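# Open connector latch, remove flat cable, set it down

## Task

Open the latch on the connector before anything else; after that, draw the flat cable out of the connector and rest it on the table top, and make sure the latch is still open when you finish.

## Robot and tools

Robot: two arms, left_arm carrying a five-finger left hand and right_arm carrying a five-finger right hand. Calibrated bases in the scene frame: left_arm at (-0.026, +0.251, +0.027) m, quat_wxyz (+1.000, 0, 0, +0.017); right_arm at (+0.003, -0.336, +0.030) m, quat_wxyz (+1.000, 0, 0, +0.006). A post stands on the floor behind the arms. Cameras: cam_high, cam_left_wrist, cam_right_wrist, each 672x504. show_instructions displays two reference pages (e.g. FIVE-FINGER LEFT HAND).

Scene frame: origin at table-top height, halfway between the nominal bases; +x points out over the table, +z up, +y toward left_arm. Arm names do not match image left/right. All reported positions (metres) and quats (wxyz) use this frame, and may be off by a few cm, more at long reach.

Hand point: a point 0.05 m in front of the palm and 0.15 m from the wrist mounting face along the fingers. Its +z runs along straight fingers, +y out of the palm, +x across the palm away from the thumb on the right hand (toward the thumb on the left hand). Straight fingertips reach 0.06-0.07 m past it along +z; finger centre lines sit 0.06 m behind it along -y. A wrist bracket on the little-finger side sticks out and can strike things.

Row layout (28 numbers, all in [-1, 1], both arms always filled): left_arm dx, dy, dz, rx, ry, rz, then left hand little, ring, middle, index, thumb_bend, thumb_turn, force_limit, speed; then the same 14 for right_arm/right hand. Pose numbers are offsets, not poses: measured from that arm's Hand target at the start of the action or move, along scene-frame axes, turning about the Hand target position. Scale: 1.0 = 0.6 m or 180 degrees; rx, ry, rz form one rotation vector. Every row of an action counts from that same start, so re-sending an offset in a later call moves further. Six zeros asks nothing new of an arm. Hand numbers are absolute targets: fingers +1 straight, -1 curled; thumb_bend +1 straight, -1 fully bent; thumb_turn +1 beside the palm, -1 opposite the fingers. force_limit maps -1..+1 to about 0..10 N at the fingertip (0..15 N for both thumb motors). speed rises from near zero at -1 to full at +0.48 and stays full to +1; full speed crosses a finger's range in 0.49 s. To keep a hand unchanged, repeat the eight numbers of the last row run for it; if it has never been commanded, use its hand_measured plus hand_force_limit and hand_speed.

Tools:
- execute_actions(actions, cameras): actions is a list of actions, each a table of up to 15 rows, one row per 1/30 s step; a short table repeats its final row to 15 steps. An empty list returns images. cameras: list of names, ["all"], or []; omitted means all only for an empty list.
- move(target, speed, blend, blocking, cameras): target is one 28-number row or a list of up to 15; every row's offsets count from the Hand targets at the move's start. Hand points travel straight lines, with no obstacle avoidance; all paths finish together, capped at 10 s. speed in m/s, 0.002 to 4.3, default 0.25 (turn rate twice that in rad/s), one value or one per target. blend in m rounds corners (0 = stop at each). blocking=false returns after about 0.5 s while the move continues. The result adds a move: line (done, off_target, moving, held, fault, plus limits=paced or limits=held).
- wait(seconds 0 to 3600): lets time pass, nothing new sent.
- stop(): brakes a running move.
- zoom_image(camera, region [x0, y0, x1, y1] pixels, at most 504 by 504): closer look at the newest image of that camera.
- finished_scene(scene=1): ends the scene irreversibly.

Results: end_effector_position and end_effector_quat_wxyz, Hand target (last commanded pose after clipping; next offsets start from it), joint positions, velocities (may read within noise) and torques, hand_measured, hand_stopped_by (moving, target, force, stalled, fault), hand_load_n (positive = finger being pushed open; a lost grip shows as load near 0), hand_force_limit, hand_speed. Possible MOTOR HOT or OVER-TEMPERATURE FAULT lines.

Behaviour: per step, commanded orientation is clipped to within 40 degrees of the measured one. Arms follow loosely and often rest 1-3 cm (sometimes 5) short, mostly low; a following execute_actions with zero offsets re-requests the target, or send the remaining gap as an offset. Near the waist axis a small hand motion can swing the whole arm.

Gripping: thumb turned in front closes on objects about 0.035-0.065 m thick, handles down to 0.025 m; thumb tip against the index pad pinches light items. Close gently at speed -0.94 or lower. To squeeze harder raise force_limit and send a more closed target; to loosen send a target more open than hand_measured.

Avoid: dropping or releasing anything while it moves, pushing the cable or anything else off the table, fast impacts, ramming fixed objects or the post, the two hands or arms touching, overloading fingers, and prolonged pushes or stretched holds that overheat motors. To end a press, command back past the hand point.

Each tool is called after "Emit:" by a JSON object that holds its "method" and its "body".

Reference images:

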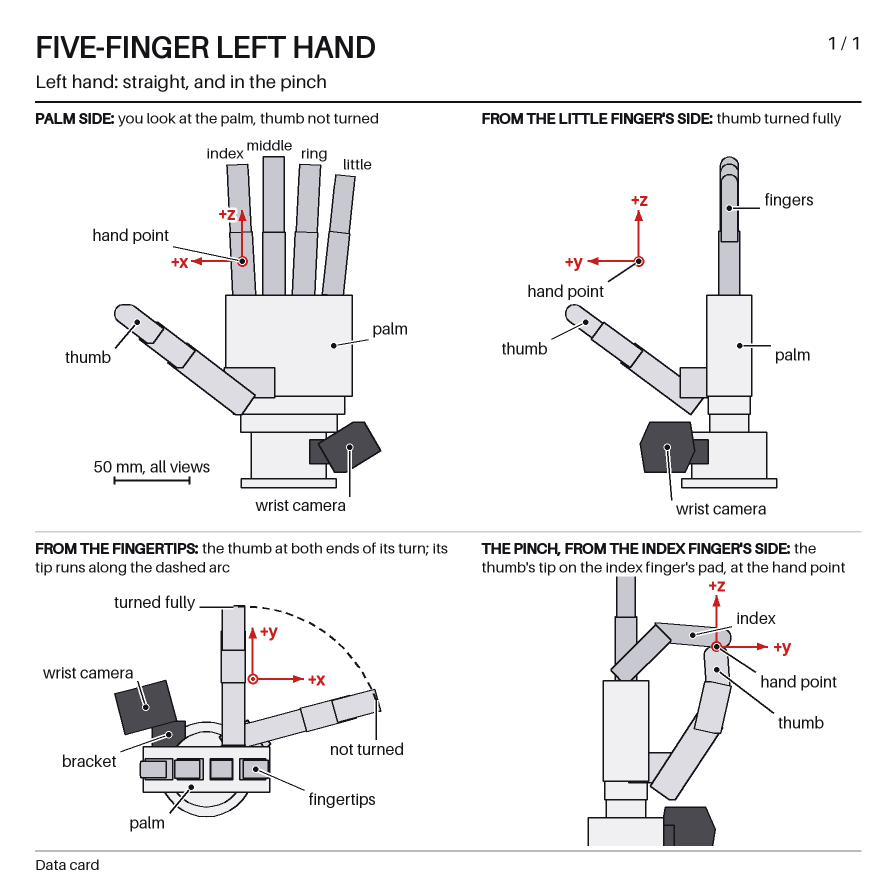

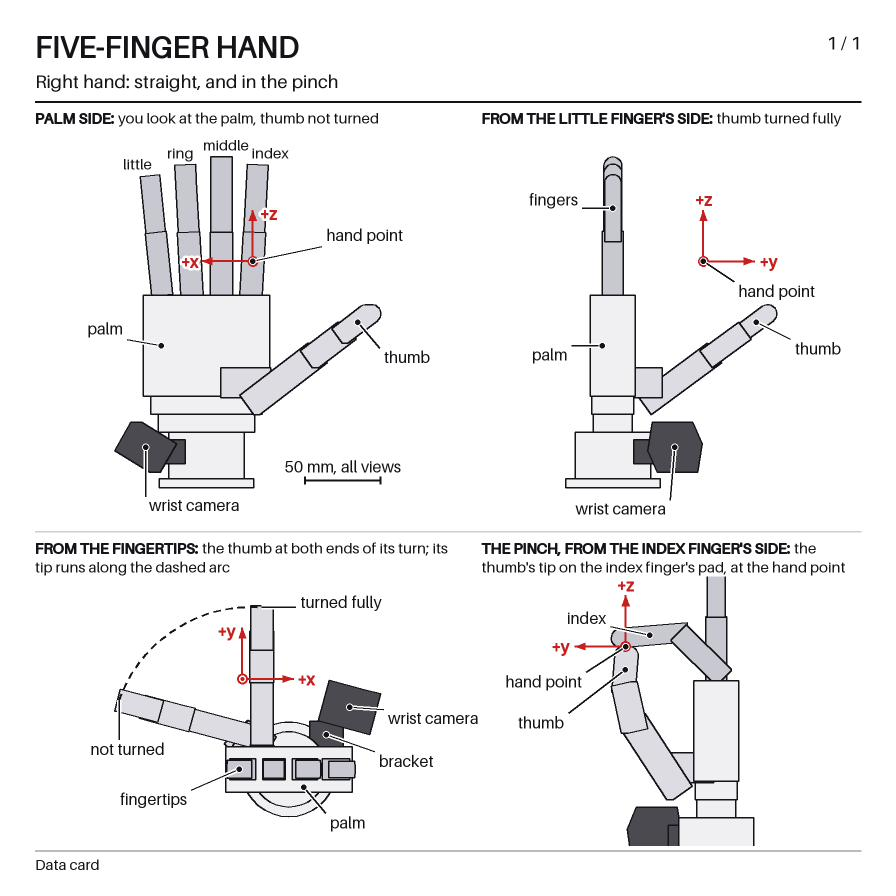

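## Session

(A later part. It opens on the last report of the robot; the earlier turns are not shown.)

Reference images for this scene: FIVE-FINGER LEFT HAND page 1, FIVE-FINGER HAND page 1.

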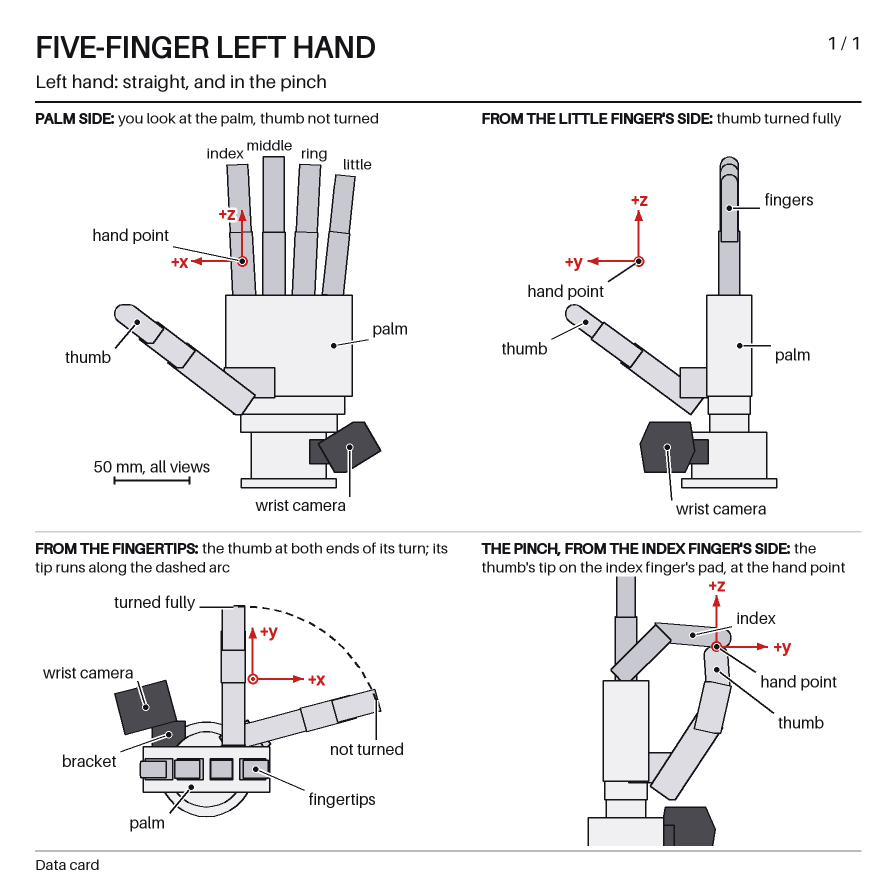

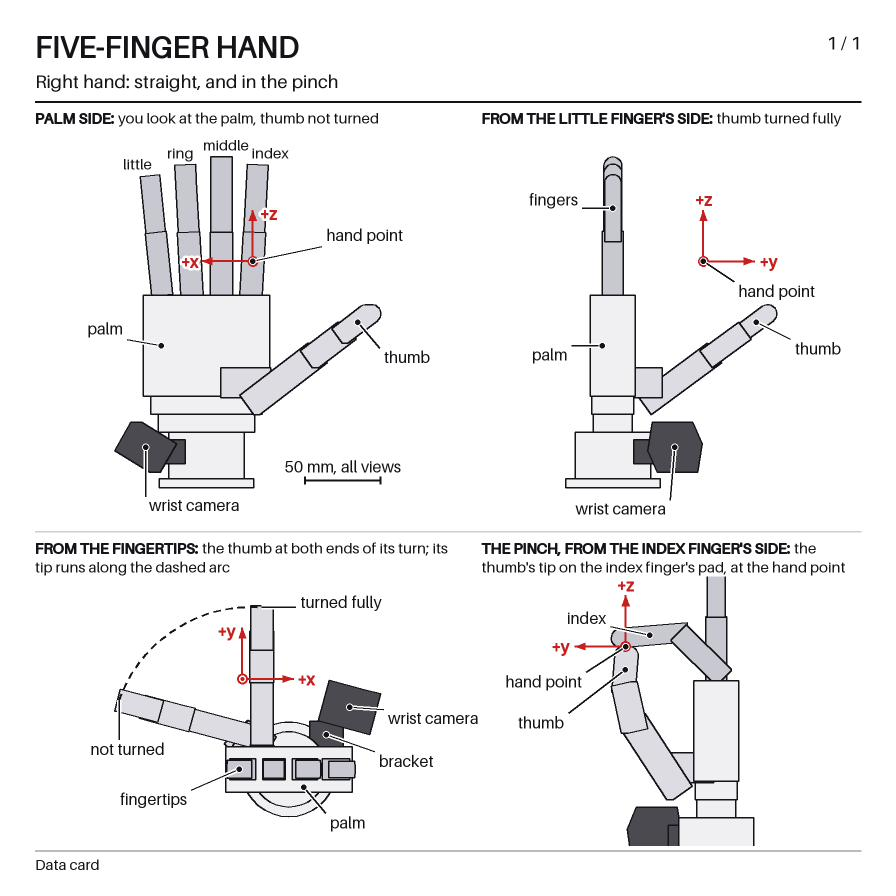

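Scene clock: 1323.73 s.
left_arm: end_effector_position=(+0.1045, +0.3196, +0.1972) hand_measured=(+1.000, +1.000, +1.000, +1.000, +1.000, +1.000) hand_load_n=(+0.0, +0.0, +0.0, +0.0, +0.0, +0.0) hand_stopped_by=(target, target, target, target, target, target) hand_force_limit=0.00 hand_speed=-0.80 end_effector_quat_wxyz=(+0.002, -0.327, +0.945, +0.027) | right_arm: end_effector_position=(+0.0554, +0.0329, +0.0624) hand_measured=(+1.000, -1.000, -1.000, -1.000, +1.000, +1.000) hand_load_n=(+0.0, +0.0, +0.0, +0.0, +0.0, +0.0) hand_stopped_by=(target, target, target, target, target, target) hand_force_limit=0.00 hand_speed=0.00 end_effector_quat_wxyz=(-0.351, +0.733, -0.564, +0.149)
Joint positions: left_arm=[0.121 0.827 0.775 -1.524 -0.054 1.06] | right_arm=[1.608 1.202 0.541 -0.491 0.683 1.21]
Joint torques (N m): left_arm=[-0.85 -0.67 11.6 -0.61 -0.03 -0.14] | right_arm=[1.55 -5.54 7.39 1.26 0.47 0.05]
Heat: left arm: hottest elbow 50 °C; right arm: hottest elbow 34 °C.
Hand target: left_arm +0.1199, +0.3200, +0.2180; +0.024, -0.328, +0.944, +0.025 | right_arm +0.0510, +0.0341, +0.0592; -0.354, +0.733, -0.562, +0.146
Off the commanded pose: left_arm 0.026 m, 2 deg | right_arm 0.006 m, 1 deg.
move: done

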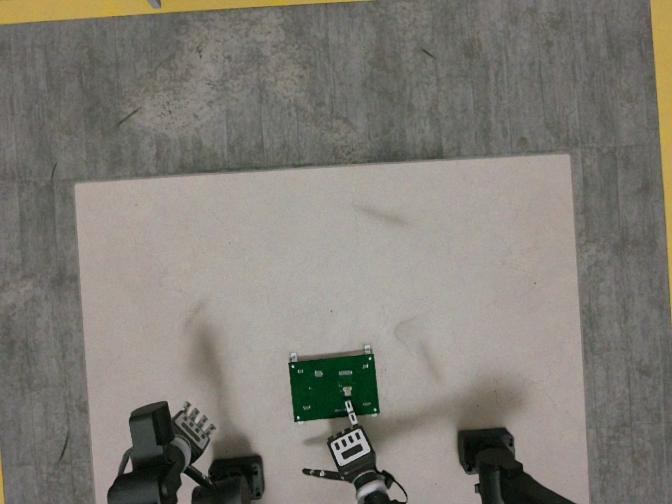

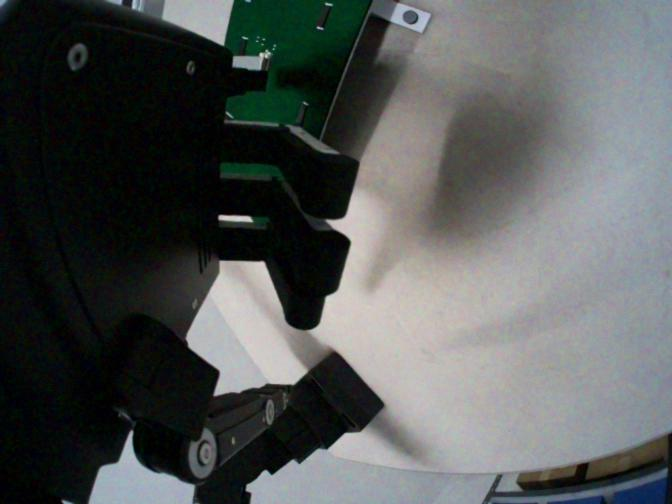

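Emit:
{"method": "move", "body": {"target": [0,0,0,0,0,0,1,1,1,1,1,1,0,-0.8,0,-0.002,-0.0167,0,0,0,1,-1,-1,-1,1,1,0,0.0], "speed": 0.03, "cameras": ["cam_high","cam_right_wrist"]}}

Emit:
{"method": "zoom_image", "body": {"camera": "cam_right_wrist", "region": [240, 40, 330, 110]}}

Emit:
{"method": "zoom_image", "body": {"camera": "cam_high", "region": [325, 375, 385, 435]}}

Scene clock: 1337.33 s.
left_arm: end_effector_position=(+0.1045, +0.3196, +0.1972) hand_measured=(+1.000, +1.000, +1.000, +1.000, +1.000, +1.000) hand_load_n=(+0.0, +0.0, +0.0, +0.0, +0.0, +0.0) hand_stopped_by=(target, target, target, target, target, target) hand_force_limit=0.00 hand_speed=-0.80 end_effector_quat_wxyz=(+0.002, -0.327, +0.945, +0.027) | right_arm: end_effector_position=(+0.0555, +0.0317, +0.0524) hand_measured=(+1.000, -1.000, -1.000, -1.000, +1.000, +1.000) hand_load_n=(+0.0, +0.0, +0.0, +0.0, +0.0, +0.0) hand_stopped_by=(target, target, target, target, target, target) hand_force_limit=0.00 hand_speed=0.00 end_effector_quat_wxyz=(-0.351, +0.732, -0.564, +0.149)
Joint positions: left_arm=[0.121 0.827 0.775 -1.524 -0.054 1.06] | right_arm=[1.608 1.223 0.523 -0.452 0.683 1.211]
Joint torques (N m): left_arm=[-0.91 -0.73 11.58 -0.62 -0.03 -0.14] | right_arm=[1.38 -5.54 7.17 1.17 0.47 0.04]
Heat: left arm: hottest elbow 50 °C; right arm: hottest elbow 34 °C.
Hand target: left_arm +0.1199, +0.3200, +0.2180; +0.024, -0.328, +0.944, +0.025 | right_arm +0.0509, +0.0329, +0.0491; -0.354, +0.733, -0.562, +0.146
Off the commanded pose: left_arm 0.026 m, 2 deg | right_arm 0.006 m, 1 deg.
move: done

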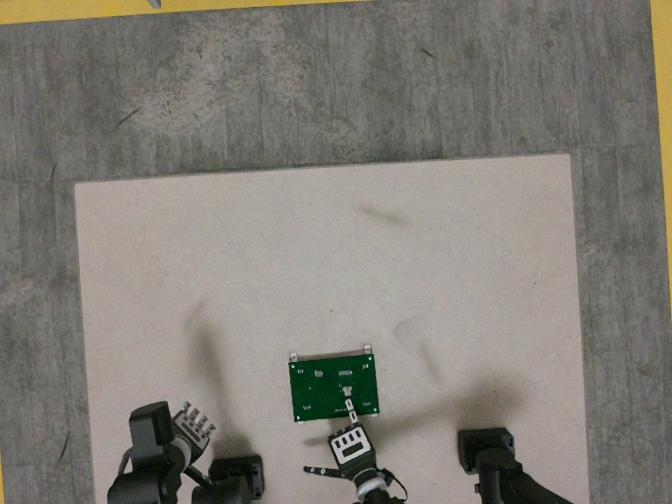

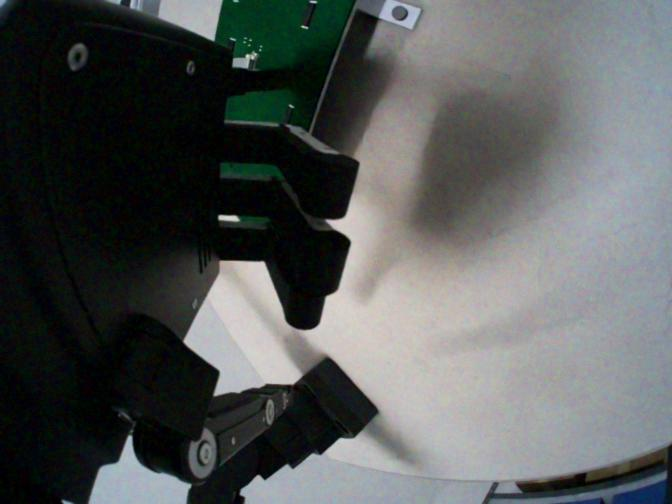

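Scaled by 5.600 from the camera's image (finer frame: 960x720).

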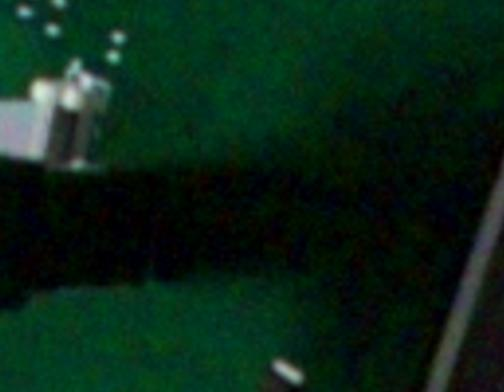

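Scaled by 8.400 from the camera's image (finer frame: 960x720).

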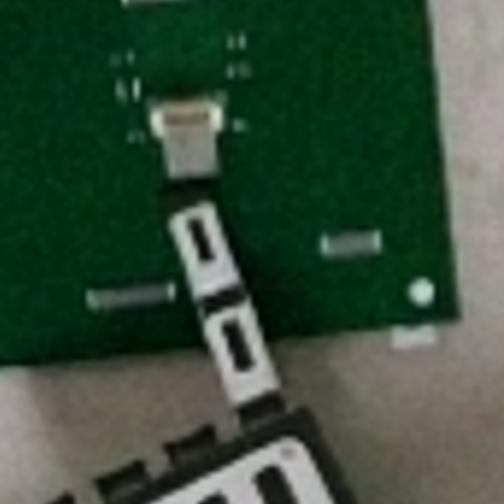

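Emit:
{"method": "move", "body": {"target": [0,0,0,0,0,0,1,1,1,1,1,1,0,-0.8,0.0117,-0.001,-0.001,0,0,0,1,-1,-1,-1,1,1,0,0.0], "speed": 0.02, "cameras": ["cam_high","cam_right_wrist"]}}

Emit:
{"method": "zoom_image", "body": {"camera": "cam_right_wrist", "region": [230, 30, 320, 100]}}

Emit:
{"method": "zoom_image", "body": {"camera": "cam_high", "region": [325, 375, 385, 435]}}

Scene clock: 1355.23 s.
left_arm: end_effector_position=(+0.1045, +0.3196, +0.1972) hand_measured=(+1.000, +1.000, +1.000, +1.000, +1.000, +1.000) hand_load_n=(+0.0, +0.0, +0.5, +0.0, +0.0, +0.0) hand_stopped_by=(target, target, target, target, target, target) hand_force_limit=0.00 hand_speed=-0.80 end_effector_quat_wxyz=(+0.002, -0.327, +0.945, +0.027) | right_arm: end_effector_position=(+0.0541, +0.0335, +0.0518) hand_measured=(+1.000, -1.000, -1.000, -1.000, +1.000, +1.000) hand_load_n=(+0.0, +0.0, +0.0, +0.0, +0.0, +0.0) hand_stopped_by=(target, target, target, target, target, target) hand_force_limit=0.00 hand_speed=0.00 end_effector_quat_wxyz=(-0.355, +0.734, -0.561, +0.144)
Joint positions: left_arm=[0.121 0.827 0.775 -1.524 -0.054 1.06] | right_arm=[1.608 1.223 0.517 -0.43 0.676 1.2]
Joint torques (N m): left_arm=[-0.85 -0.73 11.56 -0.61 -0.03 -0.14] | right_arm=[-0.62 -5.95 7.19 1.22 0.32 -0.12]
Heat: left arm: hottest elbow 50 °C; right arm: hottest elbow 33 °C.
Hand target: left_arm +0.1199, +0.3200, +0.2180; +0.024, -0.328, +0.944, +0.025 | right_arm +0.0579, +0.0324, +0.0486; -0.354, +0.733, -0.562, +0.146
Off the commanded pose: left_arm 0.026 m, 2 deg | right_arm 0.005 m, 0 deg.
move: done

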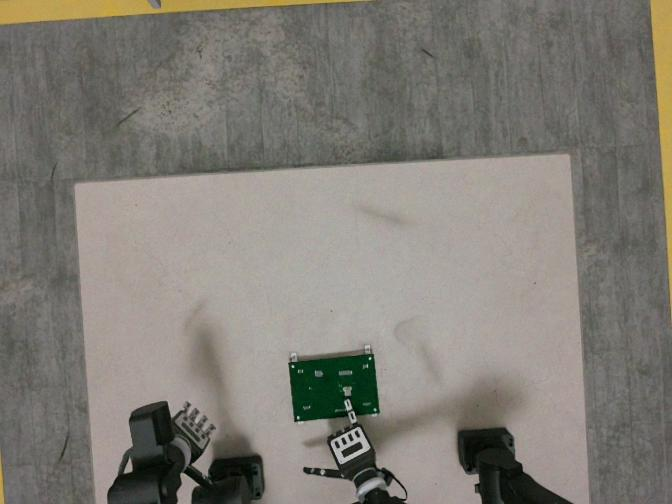

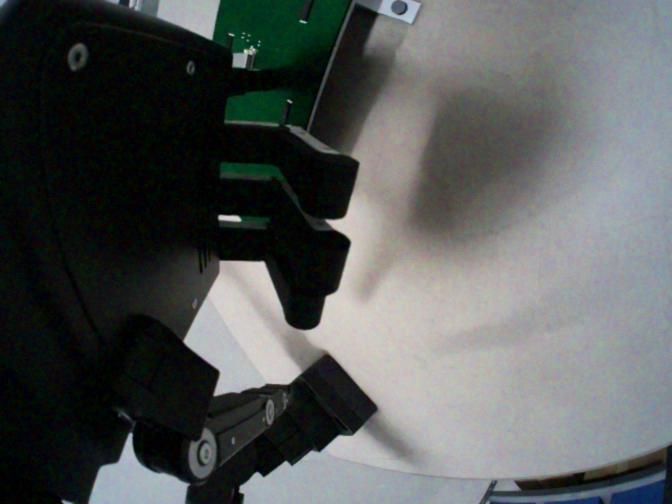

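Scaled by 5.600 from the camera's image (finer frame: 960x720).

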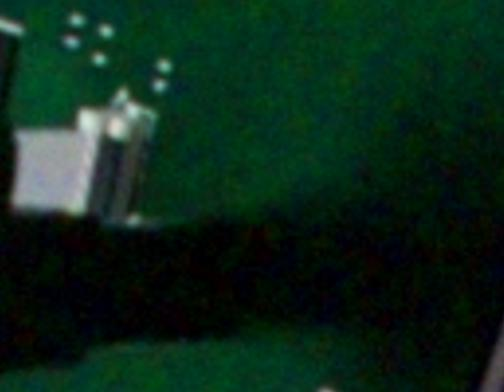

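Scaled by 8.400 from the camera's image (finer frame: 960x720).

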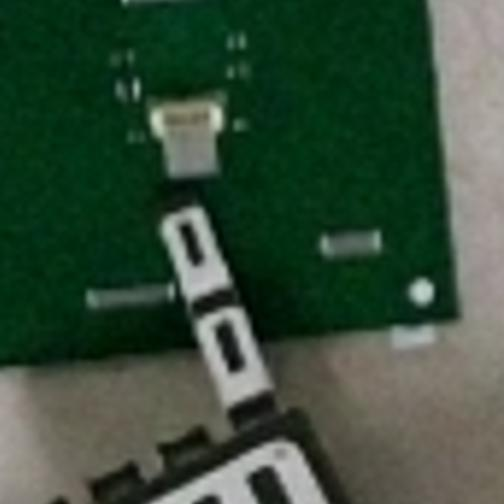

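Emit:
{"method": "move", "body": {"target": [0,0,0,0,0,0,1,1,1,1,1,1,0,-0.8,0.0167,-0.005,0.0,0,0,0,1,-1,-1,-1,1,1,0,0.0], "speed": 0.02, "cameras": ["cam_high","cam_right_wrist"]}}

Emit:
{"method": "zoom_image", "body": {"camera": "cam_right_wrist", "region": [220, 20, 310, 90]}}

Emit:
{"method": "zoom_image", "body": {"camera": "cam_high", "region": [325, 375, 385, 435]}}

Scene clock: 1361.23 s.
left_arm: end_effector_position=(+0.1045, +0.3196, +0.1972) hand_measured=(+1.000, +1.000, +1.000, +1.000, +1.000, +1.000) hand_load_n=(+0.0, +0.0, +0.0, +0.0, +0.0, -0.5) hand_stopped_by=(target, target, target, target, target, target) hand_force_limit=0.00 hand_speed=-0.80 end_effector_quat_wxyz=(+0.002, -0.327, +0.945, +0.027) | right_arm: end_effector_position=(+0.0635, +0.0306, +0.0483) hand_measured=(+1.000, -1.000, -1.000, -1.000, +1.000, +1.000) hand_load_n=(+0.0, +0.0, +0.0, +0.0, +0.0, +0.0) hand_stopped_by=(target, target, target, target, target, target) hand_force_limit=0.00 hand_speed=0.00 end_effector_quat_wxyz=(-0.351, +0.736, -0.559, +0.147)
Joint positions: left_arm=[0.121 0.827 0.775 -1.524 -0.054 1.06] | right_arm=[1.575 1.223 0.507 -0.404 0.662 1.158]
Joint torques (N m): left_arm=[-0.85 -0.62 11.56 -0.65 -0.03 -0.14] | right_arm=[-1.08 -6.95 7.01 1.25 0.28 -0.11]
Heat: left arm: hottest elbow 50 °C; right arm: hottest elbow 33 °C.
Hand target: left_arm +0.1199, +0.3200, +0.2180; +0.024, -0.328, +0.944, +0.025 | right_arm +0.0681, +0.0293, +0.0486; -0.354, +0.733, -0.562, +0.146
Off the commanded pose: left_arm 0.026 m, 2 deg | right_arm 0.005 m, 1 deg.
move: done

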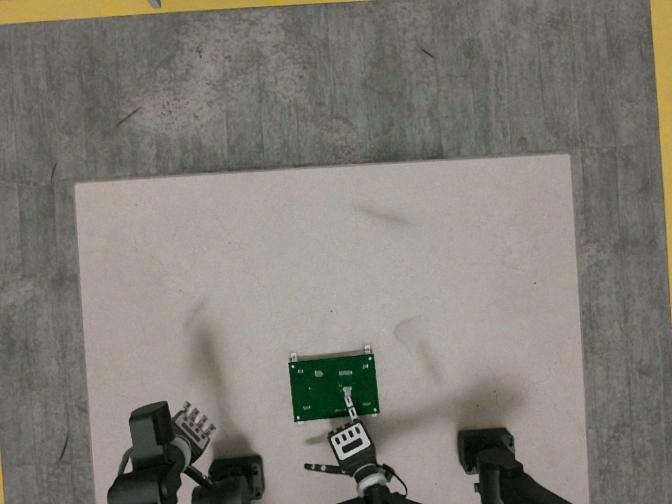

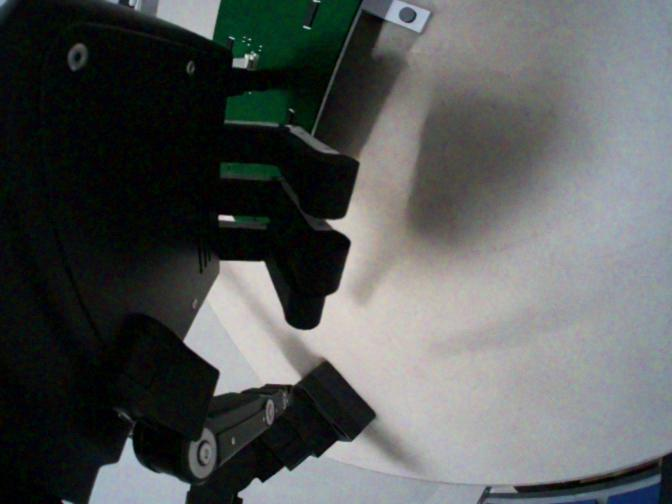

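Scaled by 5.600 from the camera's image (finer frame: 960x720).

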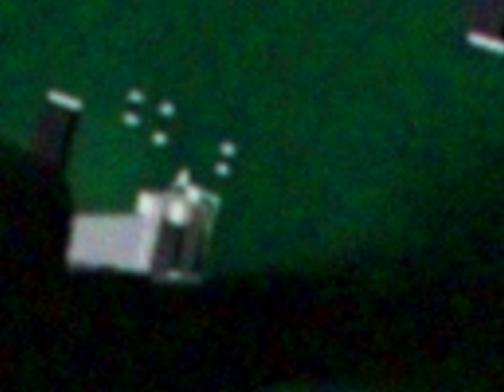

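Scaled by 8.400 from the camera's image (finer frame: 960x720).

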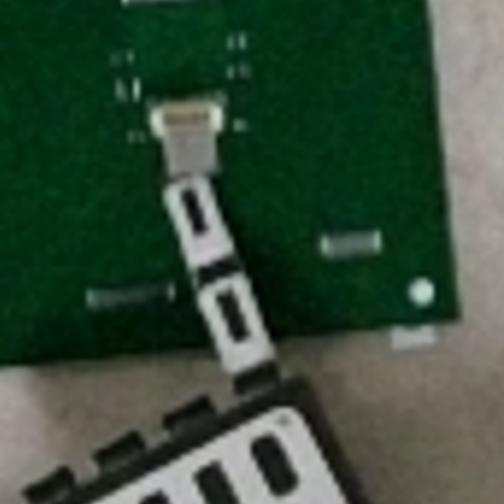

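Emit:
{"method": "execute_actions", "body": {"actions": []}}

Scene clock: 1383.97 s.
left_arm: end_effector_position=(+0.1045, +0.3196, +0.1972) hand_measured=(+1.000, +1.000, +1.000, +1.000, +1.000, +1.000) hand_load_n=(+0.0, +0.0, +0.0, +0.0, +0.0, +0.0) hand_stopped_by=(target, target, target, target, target, target) hand_force_limit=0.00 hand_speed=-0.80 end_effector_quat_wxyz=(+0.002, -0.327, +0.945, +0.027) | right_arm: end_effector_position=(+0.0635, +0.0306, +0.0483) hand_measured=(+1.000, -1.000, -1.000, -1.000, +1.000, +1.000) hand_load_n=(+0.0, +0.5, +0.0, +0.0, +0.0, +0.0) hand_stopped_by=(target, target, target, target, target, target) hand_force_limit=0.00 hand_speed=0.00 end_effector_quat_wxyz=(-0.351, +0.737, -0.559, +0.147)
Joint positions: left_arm=[0.121 0.827 0.775 -1.524 -0.054 1.06] | right_arm=[1.575 1.223 0.507 -0.404 0.662 1.157]
Joint velocities: within noise
Joint torques (N m): left_arm=[-0.85 -0.62 11.58 -0.61 -0.02 -0.14] | right_arm=[-1.14 -6.83 6.86 1.25 0.28 -0.12]
Heat: left arm: hottest elbow 50 °C; right arm: hottest elbow 33 °C.
Hand target: left_arm +0.1199, +0.3200, +0.2180; +0.024, -0.328, +0.944, +0.025 | right_arm +0.0681, +0.0293, +0.0486; -0.354, +0.733, -0.562, +0.146
Off the commanded pose: left_arm 0.026 m, 2 deg | right_arm 0.005 m, 1 deg.

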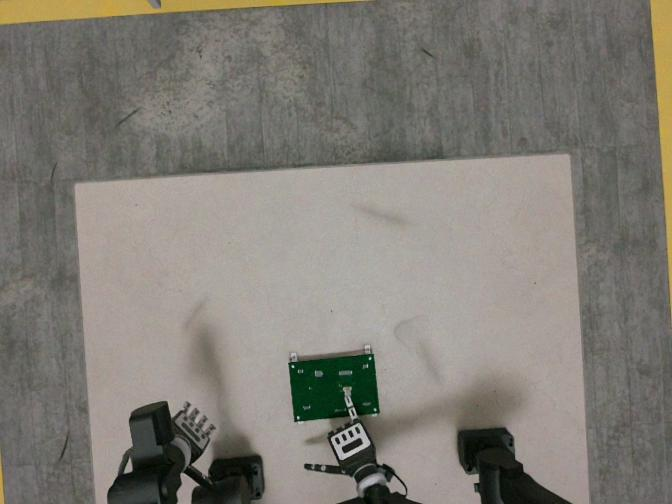

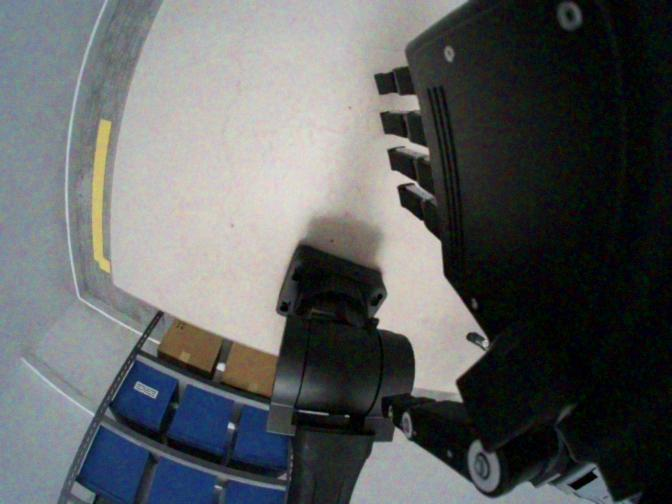

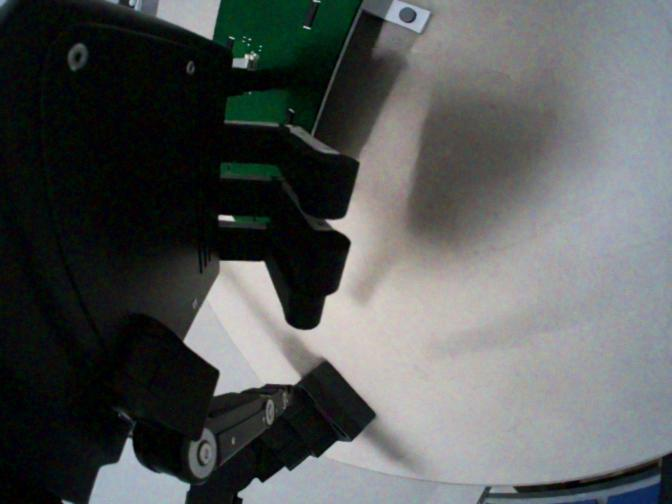

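Emit:
{"method": "zoom_image", "body": {"camera": "cam_right_wrist", "region": [215, 25, 305, 105]}}

Emit:
{"method": "zoom_image", "body": {"camera": "cam_high", "region": [325, 375, 385, 435]}}

Scaled by 5.600 from the camera's image (finer frame: 960x720).

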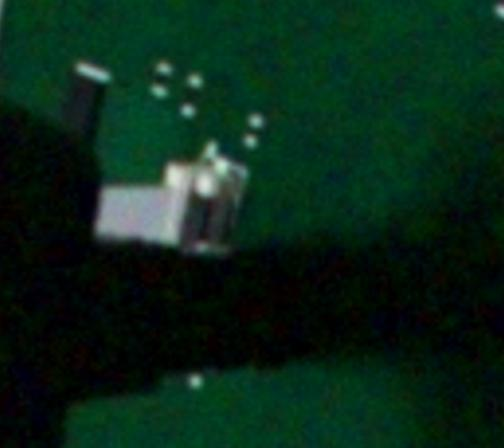

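Scaled by 8.400 from the camera's image (finer frame: 960x720).

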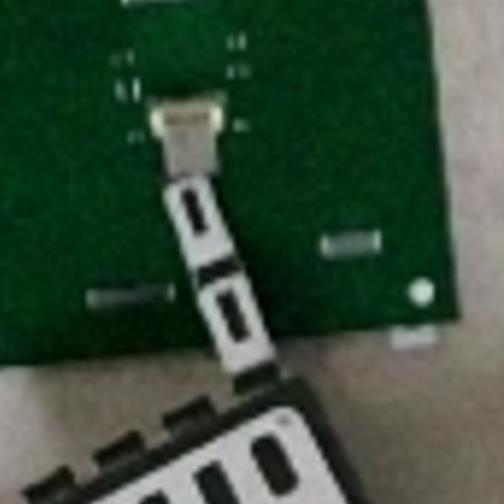

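Emit:
{"method": "move", "body": {"target": [0,0,0,0,0,0,1,1,1,1,1,1,0,-0.8,0.0067,0,0,0,0,0,1,-1,-1,-1,1,1,0,0.0], "speed": 0.02, "cameras": ["cam_right_wrist","cam_high"]}}

Scene clock: 1400.83 s.
left_arm: end_effector_position=(+0.1045, +0.3196, +0.1972) hand_measured=(+1.000, +1.000, +1.000, +1.000, +1.000, +1.000) hand_load_n=(+0.0, +0.0, +0.0, +0.0, -0.5, +0.0) hand_stopped_by=(target, target, target, target, target, target) hand_force_limit=0.00 hand_speed=-0.80 end_effector_quat_wxyz=(+0.002, -0.327, +0.945, +0.027) | right_arm: end_effector_position=(+0.0674, +0.0313, +0.0486) hand_measured=(+1.000, -1.000, -1.000, -1.000, +1.000, +1.000) hand_load_n=(+0.0, +0.0, +0.0, +0.5, +0.0, -0.5) hand_stopped_by=(target, target, target, target, target, target) hand_force_limit=0.00 hand_speed=0.00 end_effector_quat_wxyz=(-0.351, +0.736, -0.560, +0.146)
Joint positions: left_arm=[0.121 0.827 0.775 -1.524 -0.054 1.06] | right_arm=[1.56 1.223 0.507 -0.394 0.655 1.142]
Joint torques (N m): left_arm=[-0.91 -0.67 11.56 -0.62 -0.03 -0.14] | right_arm=[-0.85 -6.89 6.71 1.28 0.3 -0.13]
Heat: left arm: hottest elbow 50 °C; right arm: hottest elbow 33 °C.
Hand target: left_arm +0.1199, +0.3200, +0.2180; +0.024, -0.328, +0.944, +0.025 | right_arm +0.0721, +0.0293, +0.0486; -0.354, +0.733, -0.562, +0.146
Off the commanded pose: left_arm 0.026 m, 2 deg | right_arm 0.005 m, 1 deg.
move: done
Images, in order (width x height): cam_high 672x504, cam_right_wrist 672x504.

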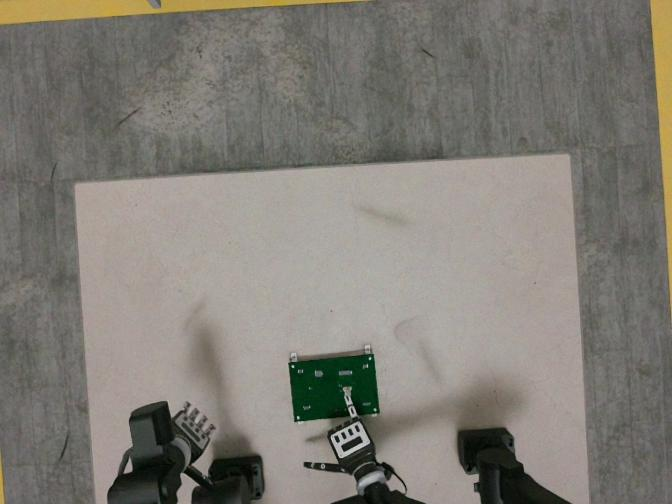

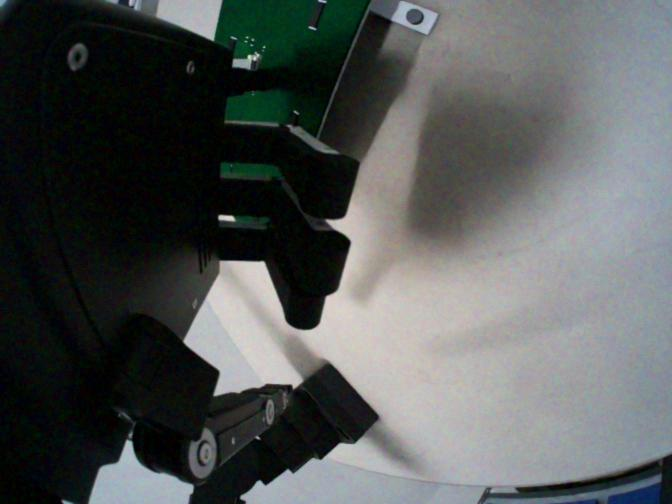

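Emit:
{"method": "move", "body": {"target": [0,0,0,0,0,0,1,1,1,1,1,1,0,-0.8,0.005,-0.001,0,0,0,0,1,-1,-1,-1,1,1,0,0.0], "speed": 0.02, "cameras": ["cam_right_wrist","cam_high"]}}

Emit:
{"method": "zoom_image", "body": {"camera": "cam_right_wrist", "region": [215, 25, 305, 105]}}

Emit:
{"method": "zoom_image", "body": {"camera": "cam_high", "region": [325, 375, 385, 435]}}

Scene clock: 1408.03 s.
left_arm: end_effector_position=(+0.1045, +0.3196, +0.1972) hand_measured=(+1.000, +1.000, +1.000, +1.000, +1.000, +1.000) hand_load_n=(+0.0, +0.0, +0.0, +0.0, -0.5, +0.0) hand_stopped_by=(target, target, target, target, target, target) hand_force_limit=0.00 hand_speed=-0.80 end_effector_quat_wxyz=(+0.002, -0.327, +0.945, +0.027) | right_arm: end_effector_position=(+0.0684, +0.0310, +0.0491) hand_measured=(+1.000, -1.000, -1.000, -1.000, +1.000, +1.000) hand_load_n=(+0.0, +0.0, +0.0, +0.0, +0.0, +0.0) hand_stopped_by=(target, target, target, target, target, target) hand_force_limit=0.00 hand_speed=0.00 end_effector_quat_wxyz=(-0.352, +0.738, -0.557, +0.146)
Joint positions: left_arm=[0.121 0.827 0.775 -1.524 -0.054 1.06] | right_arm=[1.555 1.219 0.504 -0.388 0.65 1.129]
Joint torques (N m): left_arm=[-0.79 -0.67 11.55 -0.62 -0.02 -0.14] | right_arm=[-1.08 -7 6.82 1.35 0.25 -0.1]
Heat: left arm: hottest elbow 50 °C; right arm: hottest elbow 33 °C.
Hand target: left_arm +0.1199, +0.3200, +0.2180; +0.024, -0.328, +0.944, +0.025 | right_arm +0.0750, +0.0288, +0.0486; -0.354, +0.733, -0.562, +0.146
Off the commanded pose: left_arm 0.026 m, 2 deg | right_arm 0.007 m, 1 deg.
move: done
Images, in order (width x height): cam_high 672x504, cam_right_wrist 672x504.

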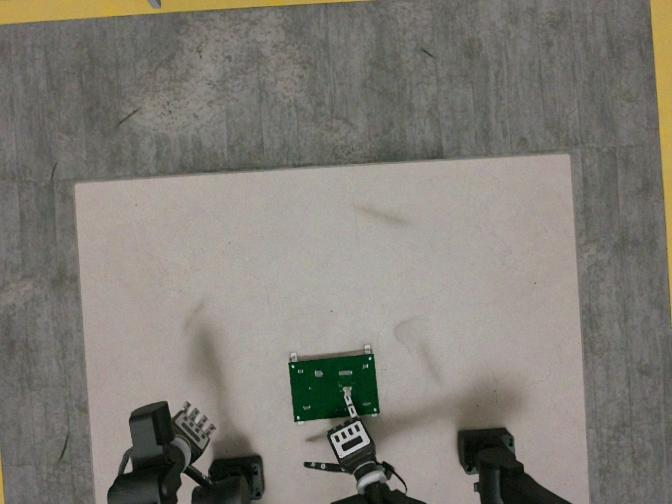

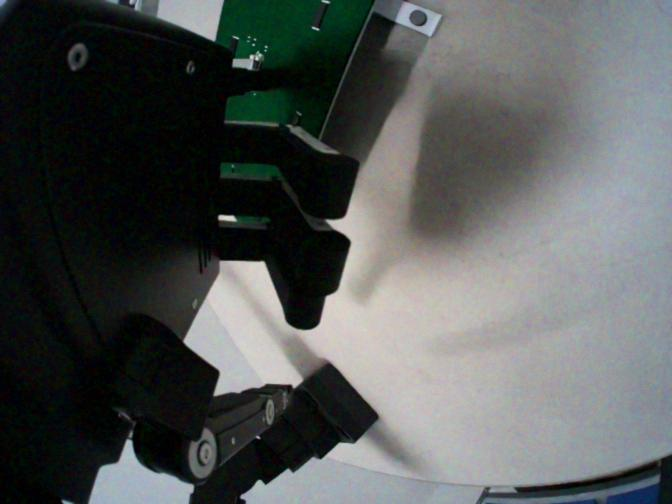

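Scaled by 5.600 from the camera's image (finer frame: 960x720).

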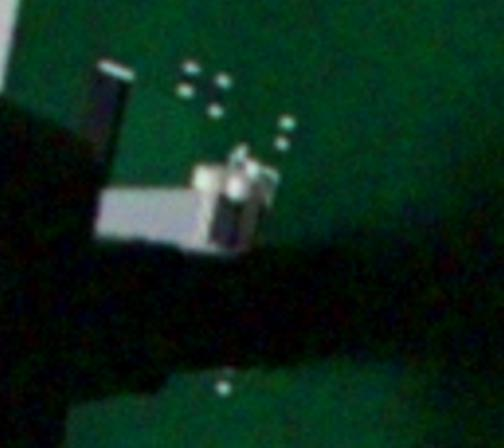

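Scaled by 8.400 from the camera's image (finer frame: 960x720).

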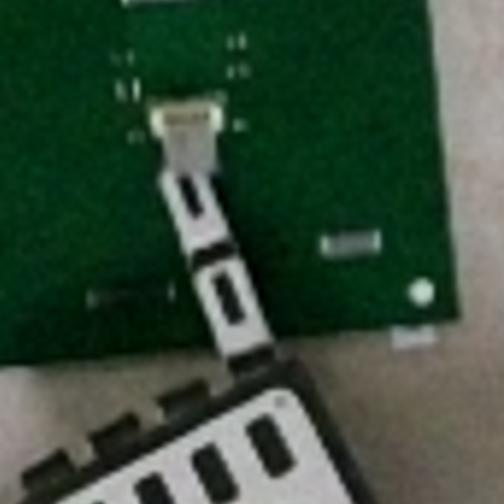

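Emit:
{"method": "move", "body": {"target": [0,0,0,0,0,0,1,1,1,1,1,1,0,-0.8,0.0067,0,-0.002,0,0,0,1,-1,-1,-1,1,1,0,0.0], "speed": 0.02, "cameras": ["cam_right_wrist","cam_high"]}}

Emit:
{"method": "zoom_image", "body": {"camera": "cam_right_wrist", "region": [215, 25, 305, 105]}}

Emit:
{"method": "zoom_image", "body": {"camera": "cam_high", "region": [325, 375, 385, 435]}}

Scene clock: 1420.10 s.
left_arm: end_effector_position=(+0.1045, +0.3196, +0.1972) hand_measured=(+1.000, +1.000, +1.000, +1.000, +1.000, +1.000) hand_load_n=(+0.0, +0.5, +0.0, +0.0, +0.0, +0.0) hand_stopped_by=(target, target, target, target, target, target) hand_force_limit=0.00 hand_speed=-0.80 end_effector_quat_wxyz=(+0.002, -0.327, +0.945, +0.027) | right_arm: end_effector_position=(+0.0694, +0.0332, +0.0504) hand_measured=(+1.000, -1.000, -1.000, -1.000, +1.000, +1.000) hand_load_n=(-1.5, +0.0, +0.5, +0.0, +0.0, +0.0) hand_stopped_by=(target, target, target, target, target, target) hand_force_limit=0.00 hand_speed=0.00 end_effector_quat_wxyz=(-0.354, +0.738, -0.556, +0.141)
Joint positions: left_arm=[0.121 0.827 0.775 -1.524 -0.054 1.06] | right_arm=[1.547 1.217 0.504 -0.375 0.641 1.117]
Joint torques (N m): left_arm=[-0.79 -0.73 11.58 -0.59 -0.02 -0.14] | right_arm=[-1.9 -6.48 6.5 1.47 0.34 -0.15]
Heat: left arm: hottest elbow 50 °C; right arm: hottest elbow 33 °C.
Hand target: left_arm +0.1199, +0.3200, +0.2180; +0.024, -0.328, +0.944, +0.025 | right_arm +0.0791, +0.0288, +0.0474; -0.354, +0.733, -0.562, +0.146
Off the commanded pose: left_arm 0.026 m, 2 deg | right_arm 0.011 m, 1 deg.
move: off_target (right_arm)
Images, in order (width x height): cam_high 672x504, cam_right_wrist 672x504.

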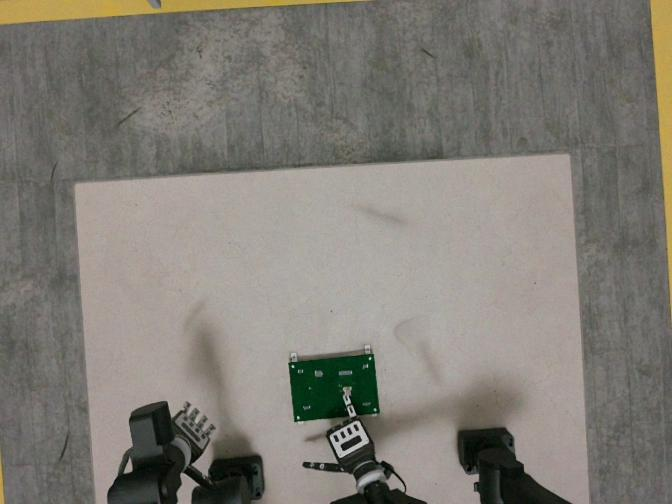

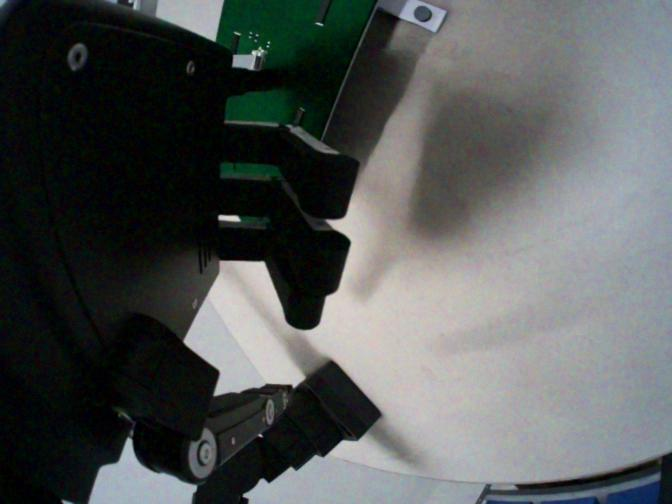

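Scaled by 5.600 from the camera's image (finer frame: 960x720).

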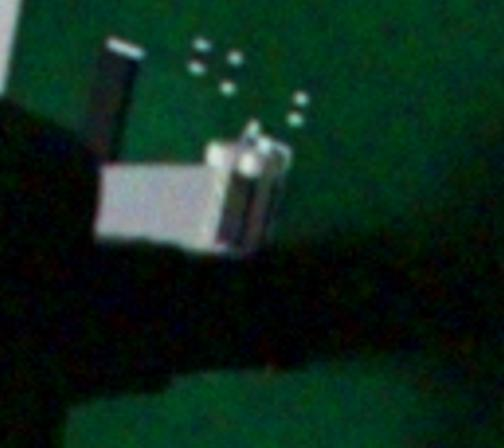

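Scaled by 8.400 from the camera's image (finer frame: 960x720).

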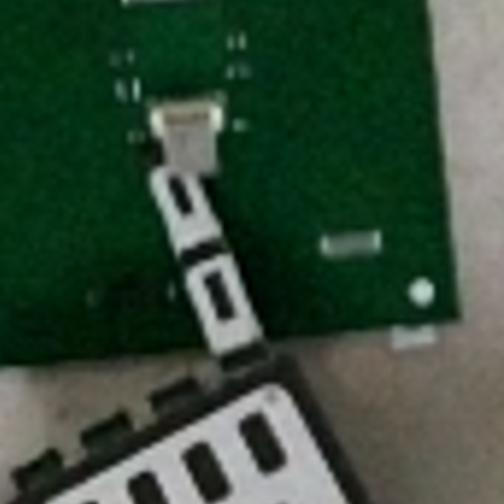

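Emit:
{"method": "move", "body": {"target": [0,0,0,0,0,0,1,1,1,1,1,1,0,-0.8,0.0033,-0.0033,0.0083,0,0,0,1,-1,-1,-1,1,1,0,0.0], "speed": 0.03, "cameras": ["cam_right_wrist","cam_high"]}}

Emit:
{"method": "zoom_image", "body": {"camera": "cam_right_wrist", "region": [215, 25, 305, 105]}}

Emit:
{"method": "zoom_image", "body": {"camera": "cam_high", "region": [325, 375, 385, 435]}}

Scene clock: 1427.10 s.
left_arm: end_effector_position=(+0.1045, +0.3196, +0.1972) hand_measured=(+1.000, +1.000, +1.000, +1.000, +1.000, +1.000) hand_load_n=(+0.0, +0.0, +0.0, +0.0, +0.0, +0.0) hand_stopped_by=(target, target, target, target, target, target) hand_force_limit=0.00 hand_speed=-0.80 end_effector_quat_wxyz=(+0.002, -0.327, +0.945, +0.027) | right_arm: end_effector_position=(+0.0701, +0.0327, +0.0526) hand_measured=(+1.000, -1.000, -1.000, -1.000, +1.000, +1.000) hand_load_n=(-2.5, +0.0, +0.0, +0.0, +0.0, +0.0) hand_stopped_by=(target, target, target, target, target, target) hand_force_limit=0.00 hand_speed=0.00 end_effector_quat_wxyz=(-0.354, +0.738, -0.558, +0.136)
Joint positions: left_arm=[0.121 0.827 0.775 -1.524 -0.054 1.06] | right_arm=[1.539 1.205 0.501 -0.375 0.629 1.112]
Joint torques (N m): left_arm=[-0.91 -0.67 11.58 -0.64 -0.03 -0.14] | right_arm=[-1.79 -7.18 6.97 0.85 0.67 -0.19]
Heat: left arm: hottest elbow 51 °C; right arm: hottest elbow 34 °C.
Hand target: left_arm +0.1199, +0.3200, +0.2180; +0.024, -0.328, +0.944, +0.025 | right_arm +0.0810, +0.0267, +0.0524; -0.354, +0.733, -0.562, +0.146
Off the commanded pose: left_arm 0.026 m, 2 deg | right_arm 0.013 m, 1 deg.
move: off_target (right_arm)
Images, in order (width x height): cam_high 672x504, cam_right_wrist 672x504.

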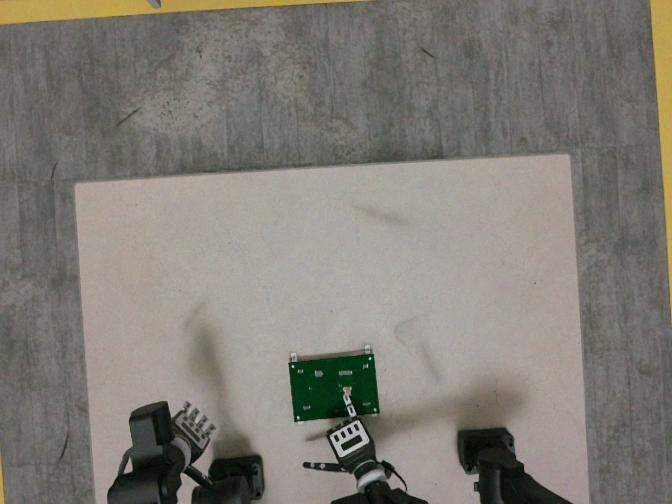

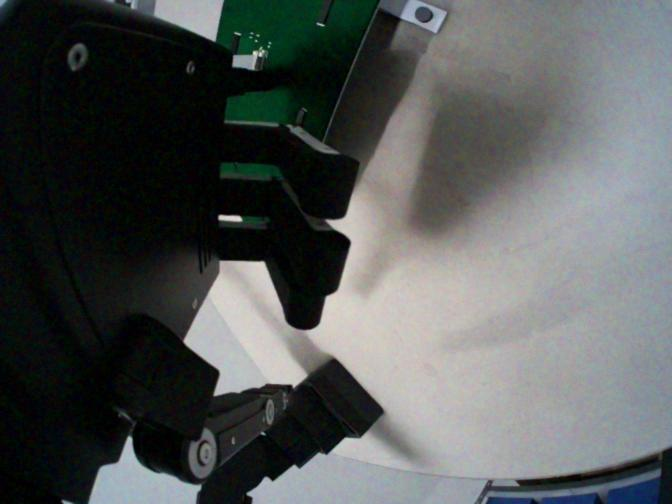

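Scaled by 5.600 from the camera's image (finer frame: 960x720).

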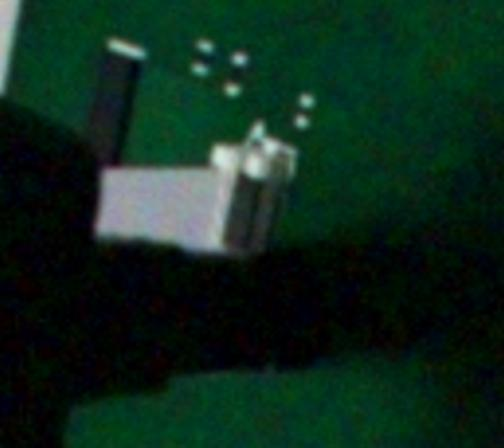

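Scaled by 8.400 from the camera's image (finer frame: 960x720).

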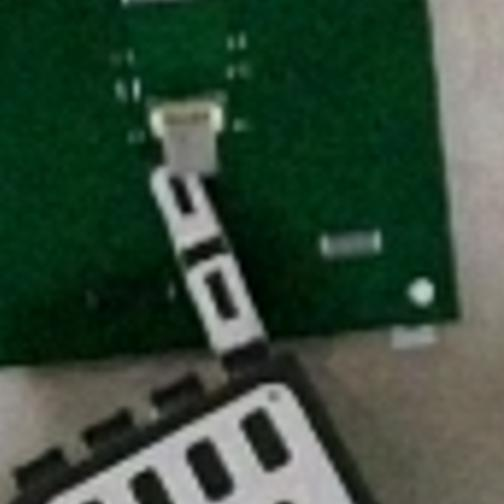

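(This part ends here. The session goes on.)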